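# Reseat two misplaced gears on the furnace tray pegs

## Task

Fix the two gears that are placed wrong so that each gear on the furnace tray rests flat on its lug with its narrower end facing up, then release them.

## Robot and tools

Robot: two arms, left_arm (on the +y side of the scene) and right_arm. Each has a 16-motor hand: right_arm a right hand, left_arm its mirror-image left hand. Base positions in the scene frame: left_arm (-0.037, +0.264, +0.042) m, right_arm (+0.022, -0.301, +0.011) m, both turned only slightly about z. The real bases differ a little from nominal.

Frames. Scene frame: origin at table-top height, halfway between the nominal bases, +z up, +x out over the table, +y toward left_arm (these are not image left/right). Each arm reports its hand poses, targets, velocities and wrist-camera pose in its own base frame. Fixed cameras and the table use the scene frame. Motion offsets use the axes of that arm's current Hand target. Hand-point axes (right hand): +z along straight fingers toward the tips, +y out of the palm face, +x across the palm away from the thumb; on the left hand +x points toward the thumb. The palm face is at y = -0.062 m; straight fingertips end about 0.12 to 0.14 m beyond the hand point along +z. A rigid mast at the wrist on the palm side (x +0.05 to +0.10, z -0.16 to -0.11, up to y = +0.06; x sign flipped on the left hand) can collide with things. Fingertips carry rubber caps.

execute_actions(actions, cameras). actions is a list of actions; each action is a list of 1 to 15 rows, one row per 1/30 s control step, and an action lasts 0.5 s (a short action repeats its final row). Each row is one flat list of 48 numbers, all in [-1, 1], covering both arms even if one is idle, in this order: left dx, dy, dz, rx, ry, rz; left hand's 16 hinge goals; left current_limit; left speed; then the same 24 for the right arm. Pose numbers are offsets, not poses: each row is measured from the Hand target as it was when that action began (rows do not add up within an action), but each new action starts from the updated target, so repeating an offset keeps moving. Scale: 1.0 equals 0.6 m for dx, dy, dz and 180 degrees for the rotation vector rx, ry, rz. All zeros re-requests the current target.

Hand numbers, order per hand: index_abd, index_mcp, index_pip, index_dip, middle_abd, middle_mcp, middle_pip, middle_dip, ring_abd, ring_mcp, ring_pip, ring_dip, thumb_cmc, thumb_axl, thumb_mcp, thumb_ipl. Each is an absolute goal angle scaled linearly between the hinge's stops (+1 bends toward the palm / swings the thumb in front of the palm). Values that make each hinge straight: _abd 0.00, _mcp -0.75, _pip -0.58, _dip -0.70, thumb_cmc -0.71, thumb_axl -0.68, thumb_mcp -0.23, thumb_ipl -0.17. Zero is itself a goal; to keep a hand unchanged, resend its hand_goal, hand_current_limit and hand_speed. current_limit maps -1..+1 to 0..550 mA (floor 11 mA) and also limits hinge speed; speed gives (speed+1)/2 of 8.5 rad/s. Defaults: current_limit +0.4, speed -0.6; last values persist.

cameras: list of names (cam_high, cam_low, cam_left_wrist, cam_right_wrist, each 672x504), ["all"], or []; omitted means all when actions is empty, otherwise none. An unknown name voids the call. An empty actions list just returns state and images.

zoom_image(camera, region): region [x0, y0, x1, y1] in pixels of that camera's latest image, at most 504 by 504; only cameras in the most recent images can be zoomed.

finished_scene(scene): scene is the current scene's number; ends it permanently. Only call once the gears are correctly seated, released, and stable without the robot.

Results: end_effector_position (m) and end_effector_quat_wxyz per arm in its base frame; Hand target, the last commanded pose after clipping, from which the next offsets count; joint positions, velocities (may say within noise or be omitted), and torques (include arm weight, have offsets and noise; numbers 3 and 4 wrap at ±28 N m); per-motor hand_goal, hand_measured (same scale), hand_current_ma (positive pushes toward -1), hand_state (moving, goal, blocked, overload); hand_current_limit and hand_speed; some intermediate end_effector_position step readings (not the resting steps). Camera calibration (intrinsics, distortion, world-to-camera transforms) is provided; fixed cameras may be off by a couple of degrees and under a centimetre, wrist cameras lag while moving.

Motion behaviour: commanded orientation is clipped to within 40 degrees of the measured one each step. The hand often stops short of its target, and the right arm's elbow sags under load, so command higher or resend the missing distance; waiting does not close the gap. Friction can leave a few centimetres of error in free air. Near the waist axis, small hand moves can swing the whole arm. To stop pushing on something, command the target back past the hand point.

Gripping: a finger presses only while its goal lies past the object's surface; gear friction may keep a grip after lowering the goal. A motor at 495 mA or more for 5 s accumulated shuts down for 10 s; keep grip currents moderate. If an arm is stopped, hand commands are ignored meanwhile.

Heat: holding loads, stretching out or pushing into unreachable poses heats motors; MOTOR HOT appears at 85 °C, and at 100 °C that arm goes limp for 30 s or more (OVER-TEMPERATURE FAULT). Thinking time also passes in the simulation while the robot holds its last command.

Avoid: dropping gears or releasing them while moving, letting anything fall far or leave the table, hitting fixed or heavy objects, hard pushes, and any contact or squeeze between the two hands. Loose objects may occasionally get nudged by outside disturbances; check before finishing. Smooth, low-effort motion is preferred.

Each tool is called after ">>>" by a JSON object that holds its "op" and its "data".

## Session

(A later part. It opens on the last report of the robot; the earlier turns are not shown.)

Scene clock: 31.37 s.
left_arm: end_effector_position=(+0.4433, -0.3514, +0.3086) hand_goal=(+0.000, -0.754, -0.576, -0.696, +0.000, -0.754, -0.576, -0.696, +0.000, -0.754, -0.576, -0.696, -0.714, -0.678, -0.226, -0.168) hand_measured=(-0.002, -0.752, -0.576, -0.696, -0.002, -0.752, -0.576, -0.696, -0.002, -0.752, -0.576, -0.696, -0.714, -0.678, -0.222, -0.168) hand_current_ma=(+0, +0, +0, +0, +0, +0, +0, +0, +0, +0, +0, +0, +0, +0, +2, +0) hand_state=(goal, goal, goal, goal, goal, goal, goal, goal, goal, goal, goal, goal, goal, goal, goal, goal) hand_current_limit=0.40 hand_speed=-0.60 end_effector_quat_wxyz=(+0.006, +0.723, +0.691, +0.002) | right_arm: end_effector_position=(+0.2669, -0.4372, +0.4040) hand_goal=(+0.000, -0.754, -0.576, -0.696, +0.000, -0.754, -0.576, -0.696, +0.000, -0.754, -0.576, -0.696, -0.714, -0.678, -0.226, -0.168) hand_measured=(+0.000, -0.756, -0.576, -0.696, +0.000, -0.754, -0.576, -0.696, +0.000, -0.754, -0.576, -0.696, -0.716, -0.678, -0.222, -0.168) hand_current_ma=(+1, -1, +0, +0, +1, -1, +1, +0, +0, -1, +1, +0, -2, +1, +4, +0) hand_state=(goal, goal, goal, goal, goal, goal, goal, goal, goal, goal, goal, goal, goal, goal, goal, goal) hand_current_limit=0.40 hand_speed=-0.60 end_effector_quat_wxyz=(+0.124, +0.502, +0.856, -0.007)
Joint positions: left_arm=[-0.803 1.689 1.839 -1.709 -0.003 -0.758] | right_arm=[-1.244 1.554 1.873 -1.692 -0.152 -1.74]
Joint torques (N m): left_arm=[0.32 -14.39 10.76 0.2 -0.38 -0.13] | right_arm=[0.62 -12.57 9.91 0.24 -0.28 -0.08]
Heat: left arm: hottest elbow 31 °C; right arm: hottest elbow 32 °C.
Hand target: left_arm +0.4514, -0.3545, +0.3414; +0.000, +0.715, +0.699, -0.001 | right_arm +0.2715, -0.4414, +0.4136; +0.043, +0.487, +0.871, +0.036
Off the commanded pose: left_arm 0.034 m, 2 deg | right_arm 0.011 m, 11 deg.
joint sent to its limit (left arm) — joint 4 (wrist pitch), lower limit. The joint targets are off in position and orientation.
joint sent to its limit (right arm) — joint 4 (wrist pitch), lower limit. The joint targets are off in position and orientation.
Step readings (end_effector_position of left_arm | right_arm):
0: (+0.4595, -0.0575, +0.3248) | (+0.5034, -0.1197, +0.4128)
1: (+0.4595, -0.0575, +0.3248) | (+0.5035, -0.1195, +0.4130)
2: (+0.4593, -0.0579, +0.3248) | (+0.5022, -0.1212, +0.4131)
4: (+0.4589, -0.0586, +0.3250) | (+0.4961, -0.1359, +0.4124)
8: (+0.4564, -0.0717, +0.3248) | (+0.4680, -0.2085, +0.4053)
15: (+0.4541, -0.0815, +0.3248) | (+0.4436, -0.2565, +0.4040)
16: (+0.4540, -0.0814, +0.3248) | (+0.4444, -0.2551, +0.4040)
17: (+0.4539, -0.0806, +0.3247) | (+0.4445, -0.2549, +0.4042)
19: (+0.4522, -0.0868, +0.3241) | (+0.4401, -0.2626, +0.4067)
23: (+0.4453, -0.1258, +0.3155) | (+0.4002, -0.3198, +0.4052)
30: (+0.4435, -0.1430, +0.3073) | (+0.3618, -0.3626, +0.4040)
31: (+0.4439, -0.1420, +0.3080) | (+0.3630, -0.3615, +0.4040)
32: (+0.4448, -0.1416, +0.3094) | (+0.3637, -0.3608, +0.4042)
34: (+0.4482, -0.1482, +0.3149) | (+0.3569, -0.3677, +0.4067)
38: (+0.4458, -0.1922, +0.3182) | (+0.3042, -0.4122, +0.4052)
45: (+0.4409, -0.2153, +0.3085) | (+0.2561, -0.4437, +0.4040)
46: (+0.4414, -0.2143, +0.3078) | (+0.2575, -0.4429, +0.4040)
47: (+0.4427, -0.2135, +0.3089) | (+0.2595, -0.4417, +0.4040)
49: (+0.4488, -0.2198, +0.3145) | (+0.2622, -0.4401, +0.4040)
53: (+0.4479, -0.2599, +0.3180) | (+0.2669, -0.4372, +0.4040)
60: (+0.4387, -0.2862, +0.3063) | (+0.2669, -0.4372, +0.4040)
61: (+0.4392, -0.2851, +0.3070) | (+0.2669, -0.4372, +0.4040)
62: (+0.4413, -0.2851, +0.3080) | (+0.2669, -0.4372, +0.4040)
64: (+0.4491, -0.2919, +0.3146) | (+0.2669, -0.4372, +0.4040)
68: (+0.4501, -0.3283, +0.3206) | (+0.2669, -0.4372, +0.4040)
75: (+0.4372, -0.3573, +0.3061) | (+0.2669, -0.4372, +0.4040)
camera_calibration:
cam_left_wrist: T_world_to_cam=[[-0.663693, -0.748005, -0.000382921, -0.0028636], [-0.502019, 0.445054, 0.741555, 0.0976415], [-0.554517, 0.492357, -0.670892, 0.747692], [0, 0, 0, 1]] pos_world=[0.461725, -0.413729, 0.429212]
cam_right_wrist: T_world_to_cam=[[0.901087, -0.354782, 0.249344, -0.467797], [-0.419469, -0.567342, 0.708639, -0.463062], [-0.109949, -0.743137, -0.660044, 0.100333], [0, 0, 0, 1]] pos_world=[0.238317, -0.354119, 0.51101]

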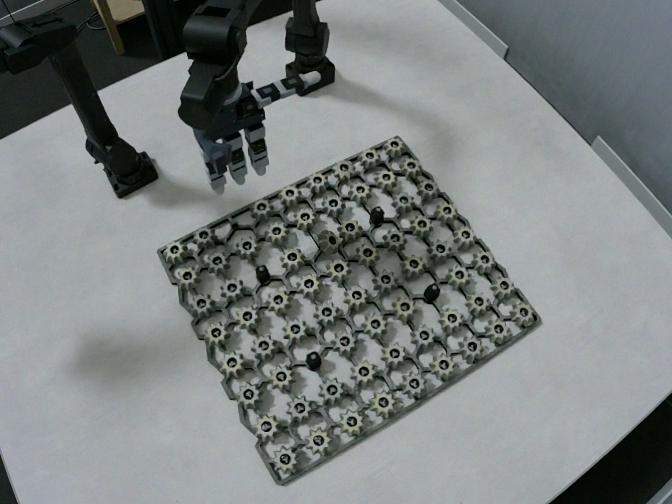

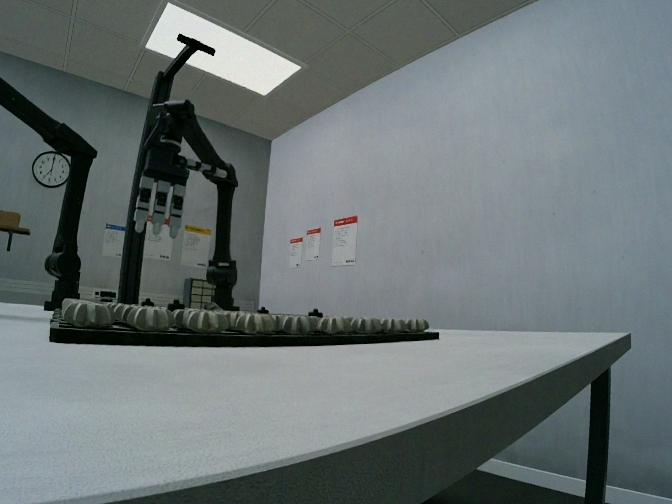

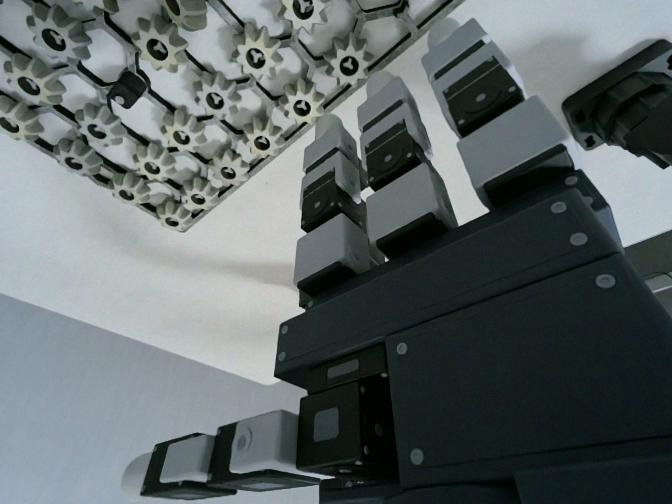

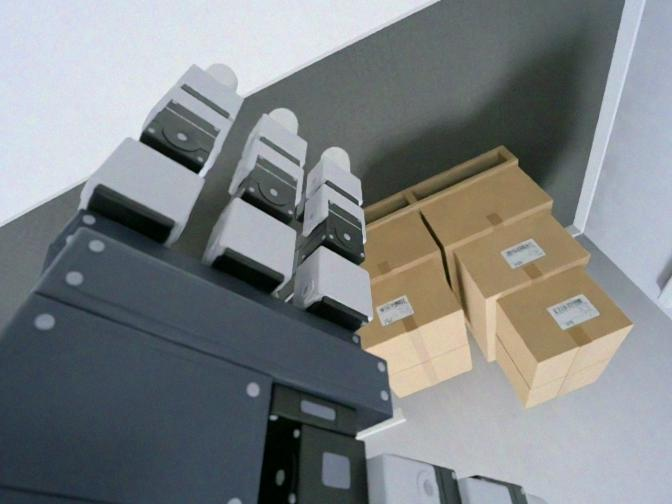

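>>> {"op": "execute_actions", "data": {"actions": [[[0,0,0,0,0,0,0,-0.754,-0.576,-0.696,0,-0.754,-0.576,-0.696,0,-0.754,-0.576,-0.696,-0.714,-0.678,-0.226,-0.168,0.4,-0.6,0.0336,-0.1096,0,0,0,0.1,0,-0.754,-0.576,-0.696,0,-0.754,-0.576,-0.696,0,-0.754,-0.576,-0.696,-0.714,-0.678,-0.226,-0.168,0.4,-0.6]],[[0,0,0,0,0,0,0,-0.754,-0.576,-0.696,0,-0.754,-0.576,-0.696,0,-0.754,-0.576,-0.696,-0.714,-0.678,-0.226,-0.168,0.4,-0.6,-0.002,-0.115,0,0,0,0.1,0,-0.754,-0.576,-0.696,0,-0.754,-0.576,-0.696,0,-0.754,-0.576,-0.696,-0.714,-0.678,-0.226,-0.168,0.4,-0.6]],[[0,0,0,0,0,0,0,-0.754,-0.576,-0.696,0,-0.754,-0.576,-0.696,0,-0.754,-0.576,-0.696,-0.714,-0.678,-0.226,-0.168,0.4,-0.6,-0.0375,-0.109,0,0,0,0.1,0,-0.754,-0.576,-0.696,0,-0.754,-0.576,-0.696,0,-0.754,-0.576,-0.696,-0.714,-0.678,-0.226,-0.168,0.4,-0.6]],[[0,0,0,0,0,0,0,-0.754,-0.576,-0.696,0,-0.754,-0.576,-0.696,0,-0.754,-0.576,-0.696,-0.714,-0.678,-0.226,-0.168,0.4,-0.6,0,0,0,0,0,0.1,0,-0.754,-0.576,-0.696,0,-0.754,-0.576,-0.696,0,-0.754,-0.576,-0.696,-0.714,-0.678,-0.226,-0.168,0.4,-0.6]],[[0,0,0,0,0,0,0,-0.754,-0.576,-0.696,0,-0.754,-0.576,-0.696,0,-0.754,-0.576,-0.696,-0.714,-0.678,-0.226,-0.168,0.4,-0.6,0,0,0,0,0,0.1,0,-0.754,-0.576,-0.696,0,-0.754,-0.576,-0.696,0,-0.754,-0.576,-0.696,-0.714,-0.678,-0.226,-0.168,0.4,-0.6]],[[0,0,0,0,0,0,0,-0.754,-0.576,-0.696,0,-0.754,-0.576,-0.696,0,-0.754,-0.576,-0.696,-0.714,-0.678,-0.226,-0.168,0.4,-0.6,0,0,0,0,0,0.1,0,-0.754,-0.576,-0.696,0,-0.754,-0.576,-0.696,0,-0.754,-0.576,-0.696,-0.714,-0.678,-0.226,-0.168,0.4,-0.6]]], "cameras": ["cam_right_wrist", "cam_high"]}}

Scene clock: 36.70 s.
left_arm: end_effector_position=(+0.4433, -0.3512, +0.3086) hand_goal=(+0.000, -0.754, -0.576, -0.696, +0.000, -0.754, -0.576, -0.696, +0.000, -0.754, -0.576, -0.696, -0.714, -0.678, -0.226, -0.168) hand_measured=(-0.002, -0.752, -0.576, -0.696, -0.002, -0.752, -0.576, -0.696, -0.002, -0.752, -0.576, -0.696, -0.714, -0.678, -0.222, -0.168) hand_current_ma=(+0, +0, +0, +0, +0, +0, +0, +0, +0, +0, +0, +0, +0, +0, +2, +0) hand_state=(goal, goal, goal, goal, goal, goal, goal, goal, goal, goal, goal, goal, goal, goal, goal, goal) hand_current_limit=0.40 hand_speed=-0.60 end_effector_quat_wxyz=(+0.006, +0.722, +0.691, +0.002) | right_arm: end_effector_position=(+0.0710, -0.4936, +0.3809) hand_goal=(+0.000, -0.754, -0.576, -0.696, +0.000, -0.754, -0.576, -0.696, +0.000, -0.754, -0.576, -0.696, -0.714, -0.678, -0.226, -0.168) hand_measured=(+0.000, -0.754, -0.576, -0.696, +0.000, -0.754, -0.576, -0.696, +0.000, -0.754, -0.576, -0.696, -0.716, -0.678, -0.222, -0.168) hand_current_ma=(+1, +0, +0, +0, +1, +0, +1, +0, +0, +0, +1, +0, -1, +1, +4, +0) hand_state=(goal, goal, goal, goal, goal, goal, goal, goal, goal, goal, goal, goal, goal, goal, goal, goal) hand_current_limit=0.40 hand_speed=-0.60 end_effector_quat_wxyz=(+0.070, +0.989, +0.123, +0.052)
Joint positions: left_arm=[-0.803 1.689 1.839 -1.709 -0.003 -0.76] | right_arm=[-1.436 1.359 1.622 -1.692 -0.103 -0.106]
Joint torques (N m): left_arm=[0.32 -14.15 10.78 0.21 -0.37 -0.14] | right_arm=[0.56 -10.34 8.49 0.18 -0.05 0.13]
Heat: left arm: hottest elbow 31 °C; right arm: hottest elbow 32 °C.
Hand target: left_arm +0.4514, -0.3545, +0.3414; +0.000, +0.715, +0.699, -0.001 | right_arm +0.0724, -0.4930, +0.3905; -0.004, +0.991, +0.118, +0.056
Off the commanded pose: left_arm 0.034 m, 1 deg | right_arm 0.010 m, 9 deg.
joint sent to its limit (left arm) — joint 4 (wrist pitch), lower limit. The joint targets are off in position and orientation.
joint sent to its limit (right arm) — joint 4 (wrist pitch), lower limit. The joint targets are off in position and orientation.
Step readings (end_effector_position of left_arm | right_arm):
0: (+0.4433, -0.3512, +0.3086) | (+0.2669, -0.4372, +0.4040)
1: (+0.4433, -0.3512, +0.3086) | (+0.2669, -0.4372, +0.4040)
2: (+0.4433, -0.3512, +0.3086) | (+0.2663, -0.4379, +0.4034)
4: (+0.4433, -0.3512, +0.3086) | (+0.2602, -0.4400, +0.4010)
8: (+0.4433, -0.3512, +0.3086) | (+0.2270, -0.4494, +0.3945)
15: (+0.4433, -0.3512, +0.3086) | (+0.2010, -0.4609, +0.3985)
16: (+0.4433, -0.3512, +0.3086) | (+0.2016, -0.4608, +0.3979)
17: (+0.4433, -0.3512, +0.3086) | (+0.2020, -0.4603, +0.3975)
19: (+0.4433, -0.3512, +0.3086) | (+0.1961, -0.4590, +0.3945)
23: (+0.4433, -0.3512, +0.3086) | (+0.1623, -0.4663, +0.3885)
30: (+0.4433, -0.3512, +0.3086) | (+0.1357, -0.4768, +0.3901)
31: (+0.4433, -0.3512, +0.3086) | (+0.1363, -0.4771, +0.3901)
32: (+0.4433, -0.3512, +0.3086) | (+0.1359, -0.4774, +0.3896)
34: (+0.4433, -0.3512, +0.3086) | (+0.1302, -0.4781, +0.3878)
38: (+0.4433, -0.3512, +0.3086) | (+0.0962, -0.4851, +0.3815)
45: (+0.4433, -0.3512, +0.3086) | (+0.0700, -0.4933, +0.3813)
46: (+0.4433, -0.3512, +0.3086) | (+0.0704, -0.4937, +0.3813)
47: (+0.4433, -0.3512, +0.3086) | (+0.0700, -0.4943, +0.3807)
49: (+0.4433, -0.3512, +0.3086) | (+0.0672, -0.4943, +0.3777)
53: (+0.4433, -0.3512, +0.3086) | (+0.0660, -0.4919, +0.3783)
60: (+0.4433, -0.3512, +0.3086) | (+0.0720, -0.4922, +0.3862)
61: (+0.4433, -0.3512, +0.3086) | (+0.0720, -0.4924, +0.3854)
62: (+0.4433, -0.3512, +0.3086) | (+0.0718, -0.4933, +0.3847)
64: (+0.4433, -0.3512, +0.3086) | (+0.0675, -0.4943, +0.3819)
68: (+0.4433, -0.3512, +0.3086) | (+0.0694, -0.4931, +0.3797)
75: (+0.4433, -0.3512, +0.3086) | (+0.0751, -0.4931, +0.3826)
76: (+0.4433, -0.3512, +0.3086) | (+0.0741, -0.4935, +0.3826)
77: (+0.4433, -0.3512, +0.3086) | (+0.0717, -0.4942, +0.3823)
79: (+0.4433, -0.3512, +0.3086) | (+0.0672, -0.4958, +0.3816)
83: (+0.4433, -0.3512, +0.3086) | (+0.0709, -0.4952, +0.3819)
90: (+0.4433, -0.3512, +0.3086) | (+0.0769, -0.4933, +0.3814)
camera_calibration:
cam_right_wrist: T_world_to_cam=[[-0.603259, -0.796734, 0.0359605, -0.33559], [-0.647164, 0.515365, 0.561764, 0.0456629], [-0.466109, 0.315617, -0.826516, 0.632933], [0, 0, 0, 1]] pos_world=[0.12212, -0.490673, 0.509545]
Images, in order (width x height): cam_high 672x504, cam_right_wrist 672x504.

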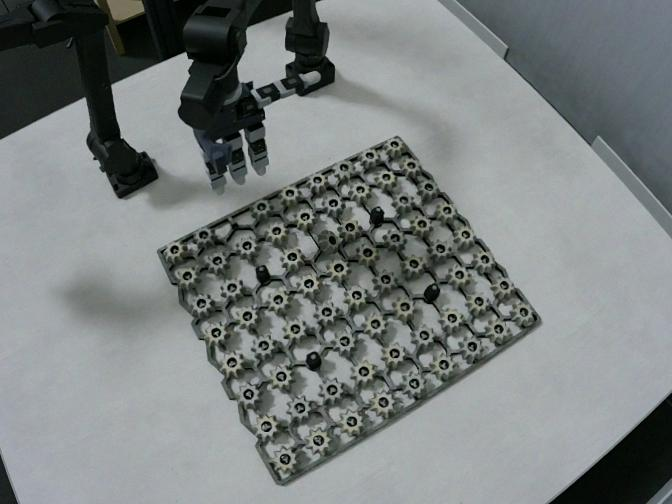

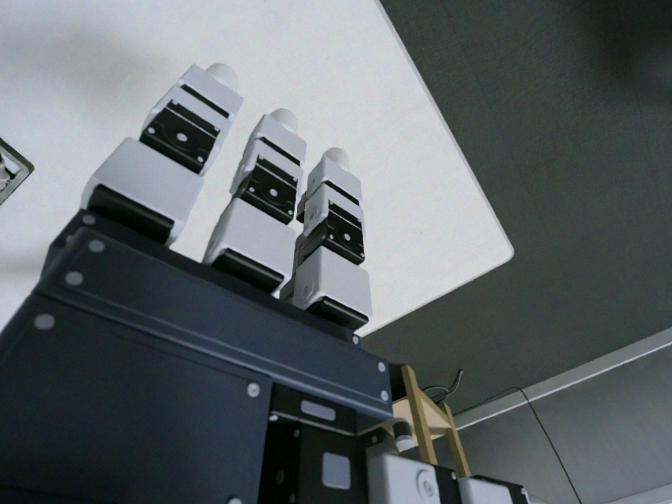

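>>> {"op": "execute_actions", "data": {"actions": [[[0,0.1,0.01,0,0,0,0,-0.754,-0.576,-0.696,0,-0.754,-0.576,-0.696,0,-0.754,-0.576,-0.696,-0.714,-0.678,-0.226,-0.168,0.4,-0.6,0,0,0,0,0,0,0,-0.754,-0.576,-0.696,0,-0.754,-0.576,-0.696,0,-0.754,-0.576,-0.696,-0.714,-0.678,-0.226,-0.168,0.4,-0.6]],[[0,0.12,0.01,0,0,0,0,-0.754,-0.576,-0.696,0,-0.754,-0.576,-0.696,0,-0.754,-0.576,-0.696,-0.714,-0.678,-0.226,-0.168,0.4,-0.6,0,0,0,0,0,0,0,-0.754,-0.576,-0.696,0,-0.754,-0.576,-0.696,0,-0.754,-0.576,-0.696,-0.714,-0.678,-0.226,-0.168,0.4,-0.6]],[[-0.01,0.12,0.01,0,0,0,0,-0.754,-0.576,-0.696,0,-0.754,-0.576,-0.696,0,-0.754,-0.576,-0.696,-0.714,-0.678,-0.226,-0.168,0.4,-0.6,0,0,0,0,0,0,0,-0.754,-0.576,-0.696,0,-0.754,-0.576,-0.696,0,-0.754,-0.576,-0.696,-0.714,-0.678,-0.226,-0.168,0.4,-0.6]]], "cameras": ["cam_left_wrist", "cam_high"]}}

>>> {"op": "zoom_image", "data": {"camera": "cam_left_wrist", "region": [140, 20, 340, 190]}}

Scene clock: 40.10 s.
left_arm: end_effector_position=(+0.6494, -0.3606, +0.2834) hand_goal=(+0.000, -0.754, -0.576, -0.696, +0.000, -0.754, -0.576, -0.696, +0.000, -0.754, -0.576, -0.696, -0.714, -0.678, -0.226, -0.168) hand_measured=(-0.002, -0.754, -0.576, -0.696, -0.002, -0.754, -0.576, -0.696, -0.002, -0.754, -0.576, -0.696, -0.714, -0.678, -0.222, -0.168) hand_current_ma=(+0, +0, +0, +0, +0, +0, +0, +0, +0, +0, +0, +0, +0, +0, +2, +0) hand_state=(goal, goal, goal, goal, goal, goal, goal, goal, goal, goal, goal, goal, goal, goal, goal, goal) hand_current_limit=0.40 hand_speed=-0.60 end_effector_quat_wxyz=(+0.065, +0.717, +0.694, +0.020) | right_arm: end_effector_position=(+0.0704, -0.4936, +0.3808) hand_goal=(+0.000, -0.754, -0.576, -0.696, +0.000, -0.754, -0.576, -0.696, +0.000, -0.754, -0.576, -0.696, -0.714, -0.678, -0.226, -0.168) hand_measured=(+0.000, -0.754, -0.576, -0.696, +0.000, -0.754, -0.576, -0.696, +0.000, -0.754, -0.576, -0.696, -0.716, -0.678, -0.222, -0.168) hand_current_ma=(+1, +0, +0, +0, +1, +0, +1, +0, +0, +0, +1, +0, -1, +1, +4, +0) hand_state=(goal, goal, goal, goal, goal, goal, goal, goal, goal, goal, goal, goal, goal, goal, goal, goal) hand_current_limit=0.40 hand_speed=-0.60 end_effector_quat_wxyz=(+0.070, +0.989, +0.120, +0.052)
Joint positions: left_arm=[-0.596 2.128 2.403 -1.71 -0.013 -0.563] | right_arm=[-1.436 1.359 1.622 -1.692 -0.103 -0.1]
Joint torques (N m): left_arm=[-0.5 -20.31 10.71 0.44 -0.33 0.06] | right_arm=[0.62 -10.4 8.53 0.17 -0.11 0.15]
Heat: left arm: hottest elbow 32 °C; right arm: hottest elbow 32 °C.
Hand target: left_arm +0.6552, -0.3649, +0.3231; +0.000, +0.715, +0.699, -0.001 | right_arm +0.0724, -0.4930, +0.3905; -0.004, +0.991, +0.118, +0.056
Off the commanded pose: left_arm 0.040 m, 8 deg | right_arm 0.010 m, 9 deg.
joint sent to its limit (left arm) — joint 4 (wrist pitch), lower limit. The joint targets are off in position and orientation.
joint sent to its limit (right arm) — joint 4 (wrist pitch), lower limit. The joint targets are off in position and orientation.
Step readings (end_effector_position of left_arm | right_arm):
0: (+0.4433, -0.3512, +0.3086) | (+0.0710, -0.4936, +0.3809)
1: (+0.4432, -0.3512, +0.3092) | (+0.0710, -0.4936, +0.3809)
2: (+0.4444, -0.3524, +0.3102) | (+0.0710, -0.4936, +0.3809)
4: (+0.4546, -0.3569, +0.3142) | (+0.0708, -0.4936, +0.3809)
8: (+0.4838, -0.3556, +0.3153) | (+0.0707, -0.4936, +0.3808)
15: (+0.5083, -0.3395, +0.2977) | (+0.0706, -0.4936, +0.3808)
16: (+0.5083, -0.3401, +0.2972) | (+0.0706, -0.4936, +0.3808)
17: (+0.5092, -0.3438, +0.2971) | (+0.0706, -0.4936, +0.3808)
19: (+0.5218, -0.3540, +0.3042) | (+0.0706, -0.4936, +0.3808)
23: (+0.5508, -0.3609, +0.3082) | (+0.0704, -0.4936, +0.3808)
30: (+0.5785, -0.3432, +0.2910) | (+0.0704, -0.4936, +0.3808)
31: (+0.5797, -0.3427, +0.2904) | (+0.0704, -0.4936, +0.3808)
32: (+0.5828, -0.3447, +0.2896) | (+0.0704, -0.4936, +0.3808)
34: (+0.5973, -0.3548, +0.2960) | (+0.0704, -0.4936, +0.3808)
38: (+0.6240, -0.3668, +0.3011) | (+0.0704, -0.4936, +0.3808)
45: (+0.6464, -0.3594, +0.2814) | (+0.0704, -0.4936, +0.3808)
camera_calibration:
cam_left_wrist: T_world_to_cam=[[-0.652386, -0.757435, -0.0261683, 0.123644], [-0.583941, 0.480344, 0.654433, 0.314601], [-0.483121, 0.442224, -0.755667, 0.809201], [0, 0, 0, 1]] pos_world=[0.655314, -0.415312, 0.408836]
Images, in order (width x height): cam_high 672x504, cam_left_wrist 672x504.

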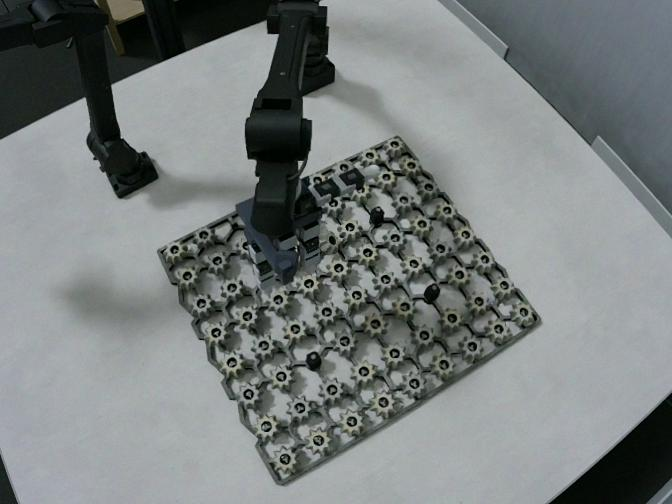

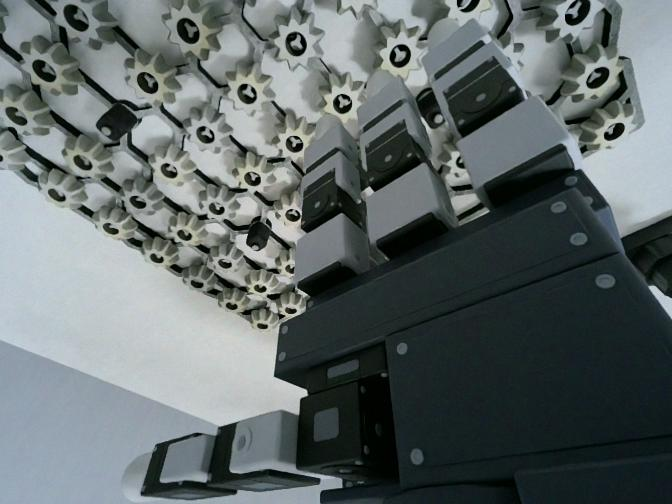

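Scaled by 2.520 from the camera's 672x504 image, which has a finer 960x720 frame.

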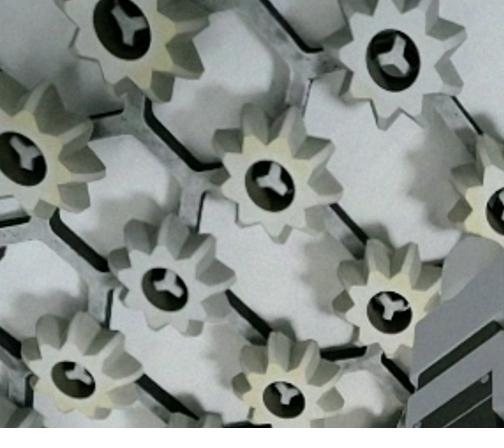

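>>> {"op": "execute_actions", "data": {"actions": [[[-0.02,-0.15,0.01,0,0,0,0,-0.754,-0.576,-0.696,0,-0.754,-0.576,-0.696,0,-0.754,-0.576,-0.696,-0.714,-0.678,-0.226,-0.168,0.4,-0.6,0,0,0,0,0,0,0,-0.754,-0.576,-0.696,0,-0.754,-0.576,-0.696,0,-0.754,-0.576,-0.696,-0.714,-0.678,-0.226,-0.168,0.4,-0.6]]], "cameras": ["cam_left_wrist"]}}

>>> {"op": "zoom_image", "data": {"camera": "cam_left_wrist", "region": [200, 0, 340, 140]}}

Scene clock: 41.70 s.
left_arm: end_effector_position=(+0.5665, -0.3785, +0.2944) hand_goal=(+0.000, -0.754, -0.576, -0.696, +0.000, -0.754, -0.576, -0.696, +0.000, -0.754, -0.576, -0.696, -0.714, -0.678, -0.226, -0.168) hand_measured=(-0.002, -0.754, -0.576, -0.696, -0.002, -0.754, -0.576, -0.696, -0.002, -0.754, -0.576, -0.696, -0.714, -0.678, -0.222, -0.168) hand_current_ma=(+0, +0, +0, +0, +0, +0, +0, +0, +0, +0, +0, +0, +0, +0, +2, +0) hand_state=(goal, goal, goal, goal, goal, goal, goal, goal, goal, goal, goal, goal, goal, goal, goal, goal) hand_current_limit=0.40 hand_speed=-0.60 end_effector_quat_wxyz=(+0.039, +0.724, +0.689, +0.010) | right_arm: end_effector_position=(+0.0704, -0.4936, +0.3808) hand_goal=(+0.000, -0.754, -0.576, -0.696, +0.000, -0.754, -0.576, -0.696, +0.000, -0.754, -0.576, -0.696, -0.714, -0.678, -0.226, -0.168) hand_measured=(+0.000, -0.754, -0.576, -0.696, +0.000, -0.754, -0.576, -0.696, +0.000, -0.754, -0.576, -0.696, -0.716, -0.678, -0.222, -0.168) hand_current_ma=(+1, +0, +0, +0, +1, +0, +1, +0, +0, +0, +1, +0, -1, +1, +4, +0) hand_state=(goal, goal, goal, goal, goal, goal, goal, goal, goal, goal, goal, goal, goal, goal, goal, goal) hand_current_limit=0.40 hand_speed=-0.60 end_effector_quat_wxyz=(+0.070, +0.989, +0.120, +0.052)
Joint positions: left_arm=[-0.693 1.968 2.187 -1.71 -0.011 -0.643] | right_arm=[-1.436 1.359 1.622 -1.692 -0.103 -0.1]
Joint torques (N m): left_arm=[0.21 -19.37 7.45 0.34 -0.22 -0.13] | right_arm=[0.62 -10.46 8.53 0.16 -0.11 0.14]
Heat: left arm: hottest elbow 32 °C; right arm: hottest elbow 32 °C.
Hand target: left_arm +0.5649, -0.3750, +0.3172; +0.000, +0.715, +0.699, -0.001 | right_arm +0.0724, -0.4930, +0.3905; -0.004, +0.991, +0.118, +0.056
Off the commanded pose: left_arm 0.023 m, 5 deg | right_arm 0.010 m, 9 deg.
joint sent to its limit (left arm) — joint 4 (wrist pitch), lower limit. The joint targets are off in position and orientation.
joint sent to its limit (right arm) — joint 4 (wrist pitch), lower limit. The joint targets are off in position and orientation.
Step readings (end_effector_position of left_arm | right_arm):
0: (+0.6494, -0.3606, +0.2834) | (+0.0704, -0.4936, +0.3808)
1: (+0.6494, -0.3606, +0.2834) | (+0.0704, -0.4936, +0.3808)
2: (+0.6488, -0.3602, +0.2836) | (+0.0704, -0.4936, +0.3808)
4: (+0.6392, -0.3571, +0.2797) | (+0.0704, -0.4936, +0.3808)
8: (+0.6061, -0.3630, +0.2754) | (+0.0704, -0.4936, +0.3808)
15: (+0.5640, -0.3911, +0.2925) | (+0.0704, -0.4936, +0.3808)
camera_calibration:
cam_left_wrist: T_world_to_cam=[[-0.666472, -0.745436, -0.0118855, 0.0645571], [-0.541449, 0.473011, 0.695049, 0.228793], [-0.512493, 0.469666, -0.718864, 0.801557], [0, 0, 0, 1]] pos_world=[0.577697, -0.436563, 0.417955]
Images, in order (width x height): cam_left_wrist 672x504.

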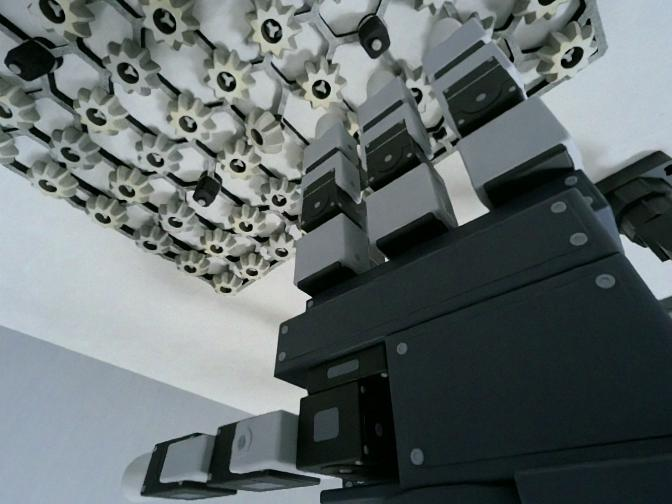

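Scaled by 3.600 from the camera's 672x504 image, which has a finer 960x720 frame.

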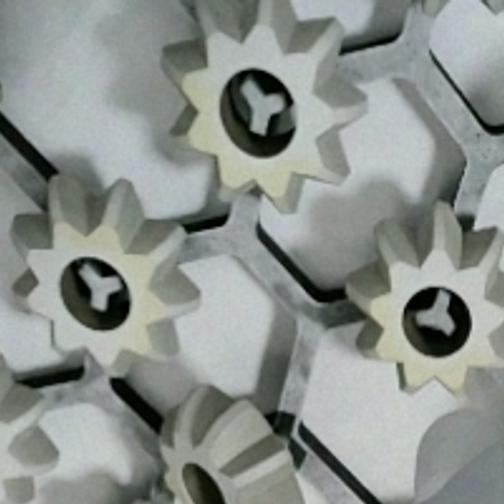

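>>> {"op": "zoom_image", "data": {"camera": "cam_left_wrist", "region": [220, 90, 310, 180]}}

>>> {"op": "zoom_image", "data": {"camera": "cam_left_wrist", "region": [560, 100, 672, 300]}}

Scaled by 5.600 from the camera's 672x504 image, which has a finer 960x720 frame.

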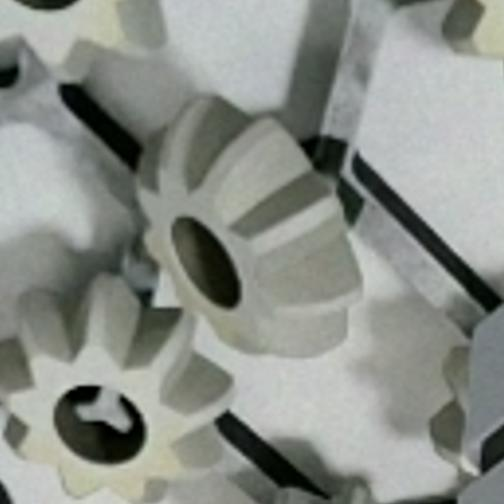

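Scaled by 2.520 from the camera's 672x504 image, which has a finer 960x720 frame.

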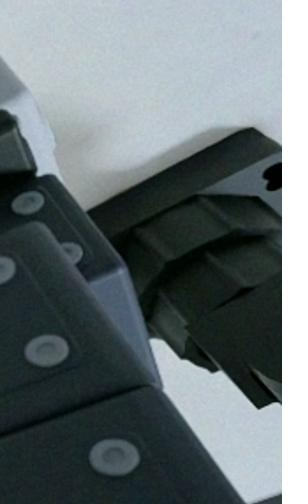

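>>> {"op": "zoom_image", "data": {"camera": "cam_left_wrist", "region": [390, 60, 480, 200]}}

Scaled by 3.600 from the camera's 672x504 image, which has a finer 960x720 frame.

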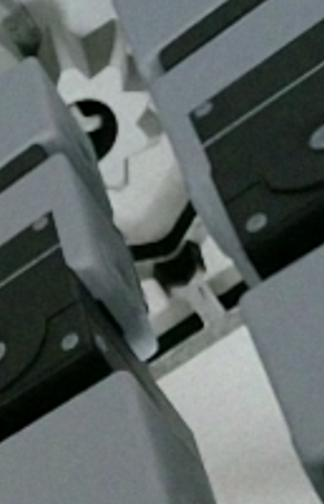

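>>> {"op": "execute_actions", "data": {"actions": [[[-0.086,-0.081,0,0,0,0,0,-0.754,-0.576,-0.696,0,-0.754,-0.576,-0.696,0,-0.754,-0.576,-0.696,-0.714,-0.678,-0.226,-0.168,0.4,-0.6,0,0,0,0,0,0,0,-0.754,-0.576,-0.696,0,-0.754,-0.576,-0.696,0,-0.754,-0.576,-0.696,-0.714,-0.678,-0.226,-0.168,0.4,-0.6]],[[-0.086,-0.081,0,0,0,0,0,-0.754,-0.576,-0.696,0,-0.754,-0.576,-0.696,0,-0.754,-0.576,-0.696,-0.714,-0.678,-0.226,-0.168,0.4,-0.6,0,0,0,0,0,0,0,-0.754,-0.576,-0.696,0,-0.754,-0.576,-0.696,0,-0.754,-0.576,-0.696,-0.714,-0.678,-0.226,-0.168,0.4,-0.6]],[[-0.086,-0.081,0,0,0,0,0,-0.754,-0.576,-0.696,0,-0.754,-0.576,-0.696,0,-0.754,-0.576,-0.696,-0.714,-0.678,-0.226,-0.168,0.4,-0.6,0,0,0,0,0,0,0,-0.754,-0.576,-0.696,0,-0.754,-0.576,-0.696,0,-0.754,-0.576,-0.696,-0.714,-0.678,-0.226,-0.168,0.4,-0.6]]], "cameras": ["cam_left_wrist", "cam_high"]}}

>>> {"op": "zoom_image", "data": {"camera": "cam_left_wrist", "region": [200, 40, 350, 190]}}

Scene clock: 45.80 s.
left_arm: end_effector_position=(+0.4097, -0.5207, +0.2880) hand_goal=(+0.000, -0.754, -0.576, -0.696, +0.000, -0.754, -0.576, -0.696, +0.000, -0.754, -0.576, -0.696, -0.714, -0.678, -0.226, -0.168) hand_measured=(-0.002, -0.754, -0.576, -0.696, -0.002, -0.754, -0.576, -0.696, -0.002, -0.754, -0.576, -0.696, -0.714, -0.678, -0.222, -0.168) hand_current_ma=(+0, +0, +0, +0, +0, +0, +0, +0, +0, +0, +0, +0, +0, +0, +2, +0) hand_state=(goal, goal, goal, goal, goal, goal, goal, goal, goal, goal, goal, goal, goal, goal, goal, goal) hand_current_limit=0.40 hand_speed=-0.60 end_effector_quat_wxyz=(+0.039, +0.726, +0.686, -0.001) | right_arm: end_effector_position=(+0.0704, -0.4936, +0.3808) hand_goal=(+0.000, -0.754, -0.576, -0.696, +0.000, -0.754, -0.576, -0.696, +0.000, -0.754, -0.576, -0.696, -0.714, -0.678, -0.226, -0.168) hand_measured=(+0.000, -0.754, -0.576, -0.696, +0.000, -0.754, -0.576, -0.696, +0.000, -0.754, -0.576, -0.696, -0.716, -0.678, -0.222, -0.168) hand_current_ma=(+1, +0, +0, +0, +1, +0, +1, +0, +0, +0, +1, +0, -1, +1, +4, +0) hand_state=(goal, goal, goal, goal, goal, goal, goal, goal, goal, goal, goal, goal, goal, goal, goal, goal) hand_current_limit=0.40 hand_speed=-0.60 end_effector_quat_wxyz=(+0.070, +0.989, +0.120, +0.052)
Joint positions: left_arm=[-1.033 1.985 2.201 -1.71 -0.016 -0.976] | right_arm=[-1.436 1.359 1.622 -1.692 -0.103 -0.1]
Joint torques (N m): left_arm=[0.09 -17.55 10.84 0.31 -0.26 -0.13] | right_arm=[0.67 -10.46 8.51 0.17 -0.12 0.15]
Heat: left arm: hottest elbow 32 °C; right arm: hottest elbow 33 °C.
Hand target: left_arm +0.4158, -0.5266, +0.3175; +0.000, +0.715, +0.699, -0.001 | right_arm +0.0724, -0.4930, +0.3905; -0.004, +0.991, +0.118, +0.056
Off the commanded pose: left_arm 0.031 m, 5 deg | right_arm 0.010 m, 9 deg.
joint sent to its limit (left arm) — joint 4 (wrist pitch), lower limit. The joint targets are off in position and orientation.
joint sent to its limit (right arm) — joint 4 (wrist pitch), lower limit. The joint targets are off in position and orientation.
Step readings (end_effector_position of left_arm | right_arm):
0: (+0.5665, -0.3785, +0.2944) | (+0.0704, -0.4936, +0.3808)
1: (+0.5665, -0.3784, +0.2944) | (+0.0704, -0.4936, +0.3808)
2: (+0.5652, -0.3796, +0.2943) | (+0.0704, -0.4936, +0.3808)
4: (+0.5623, -0.3807, +0.2939) | (+0.0704, -0.4936, +0.3808)
8: (+0.5408, -0.4048, +0.2909) | (+0.0704, -0.4936, +0.3808)
15: (+0.5061, -0.4436, +0.2892) | (+0.0704, -0.4936, +0.3808)
16: (+0.5053, -0.4439, +0.2891) | (+0.0704, -0.4936, +0.3808)
17: (+0.5052, -0.4433, +0.2891) | (+0.0704, -0.4936, +0.3808)
19: (+0.5044, -0.4418, +0.2896) | (+0.0704, -0.4936, +0.3808)
23: (+0.4900, -0.4535, +0.2899) | (+0.0704, -0.4936, +0.3808)
30: (+0.4554, -0.4846, +0.2887) | (+0.0704, -0.4936, +0.3808)
31: (+0.4538, -0.4856, +0.2887) | (+0.0704, -0.4936, +0.3808)
32: (+0.4530, -0.4857, +0.2887) | (+0.0704, -0.4936, +0.3808)
34: (+0.4501, -0.4862, +0.2893) | (+0.0704, -0.4936, +0.3808)
38: (+0.4329, -0.5005, +0.2904) | (+0.0704, -0.4936, +0.3808)
45: (+0.4006, -0.5280, +0.2878) | (+0.0704, -0.4936, +0.3808)
camera_calibration:
cam_left_wrist: T_world_to_cam=[[-0.672653, -0.7399, 0.00923533, -0.146787], [-0.526911, 0.487709, 0.696064, 0.216963], [-0.519522, 0.463343, -0.71792, 0.782676], [0, 0, 0, 1]] pos_world=[0.422201, -0.577071, 0.412235]
Images, in order (width x height): cam_high 672x504, cam_left_wrist 672x504.

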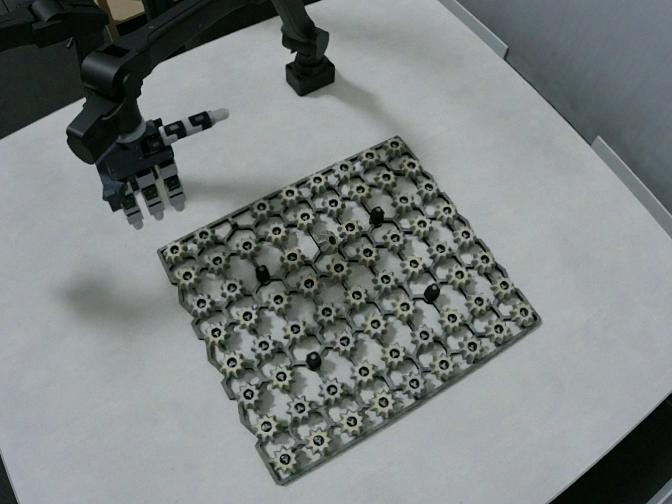

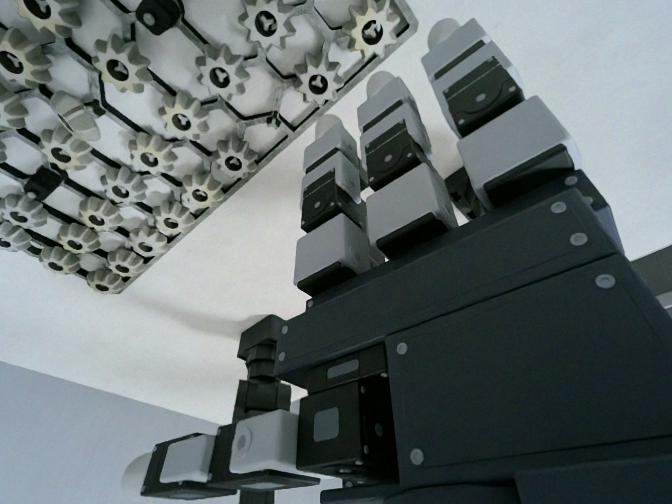

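Scaled by 3.360 from the camera's 672x504 image, which has a finer 960x720 frame.

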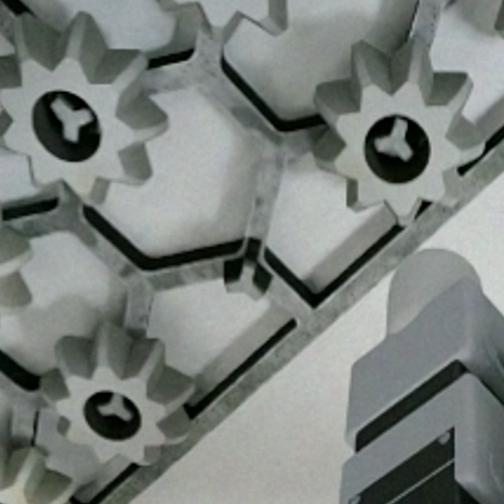

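>>> {"op": "zoom_image", "data": {"camera": "cam_left_wrist", "region": [180, 280, 340, 440]}}

>>> {"op": "zoom_image", "data": {"camera": "cam_left_wrist", "region": [420, 140, 540, 240]}}

>>> {"op": "zoom_image", "data": {"camera": "cam_high", "region": [250, 0, 450, 130]}}

Scaled by 3.150 from the camera's 672x504 image, which has a finer 960x720 frame.

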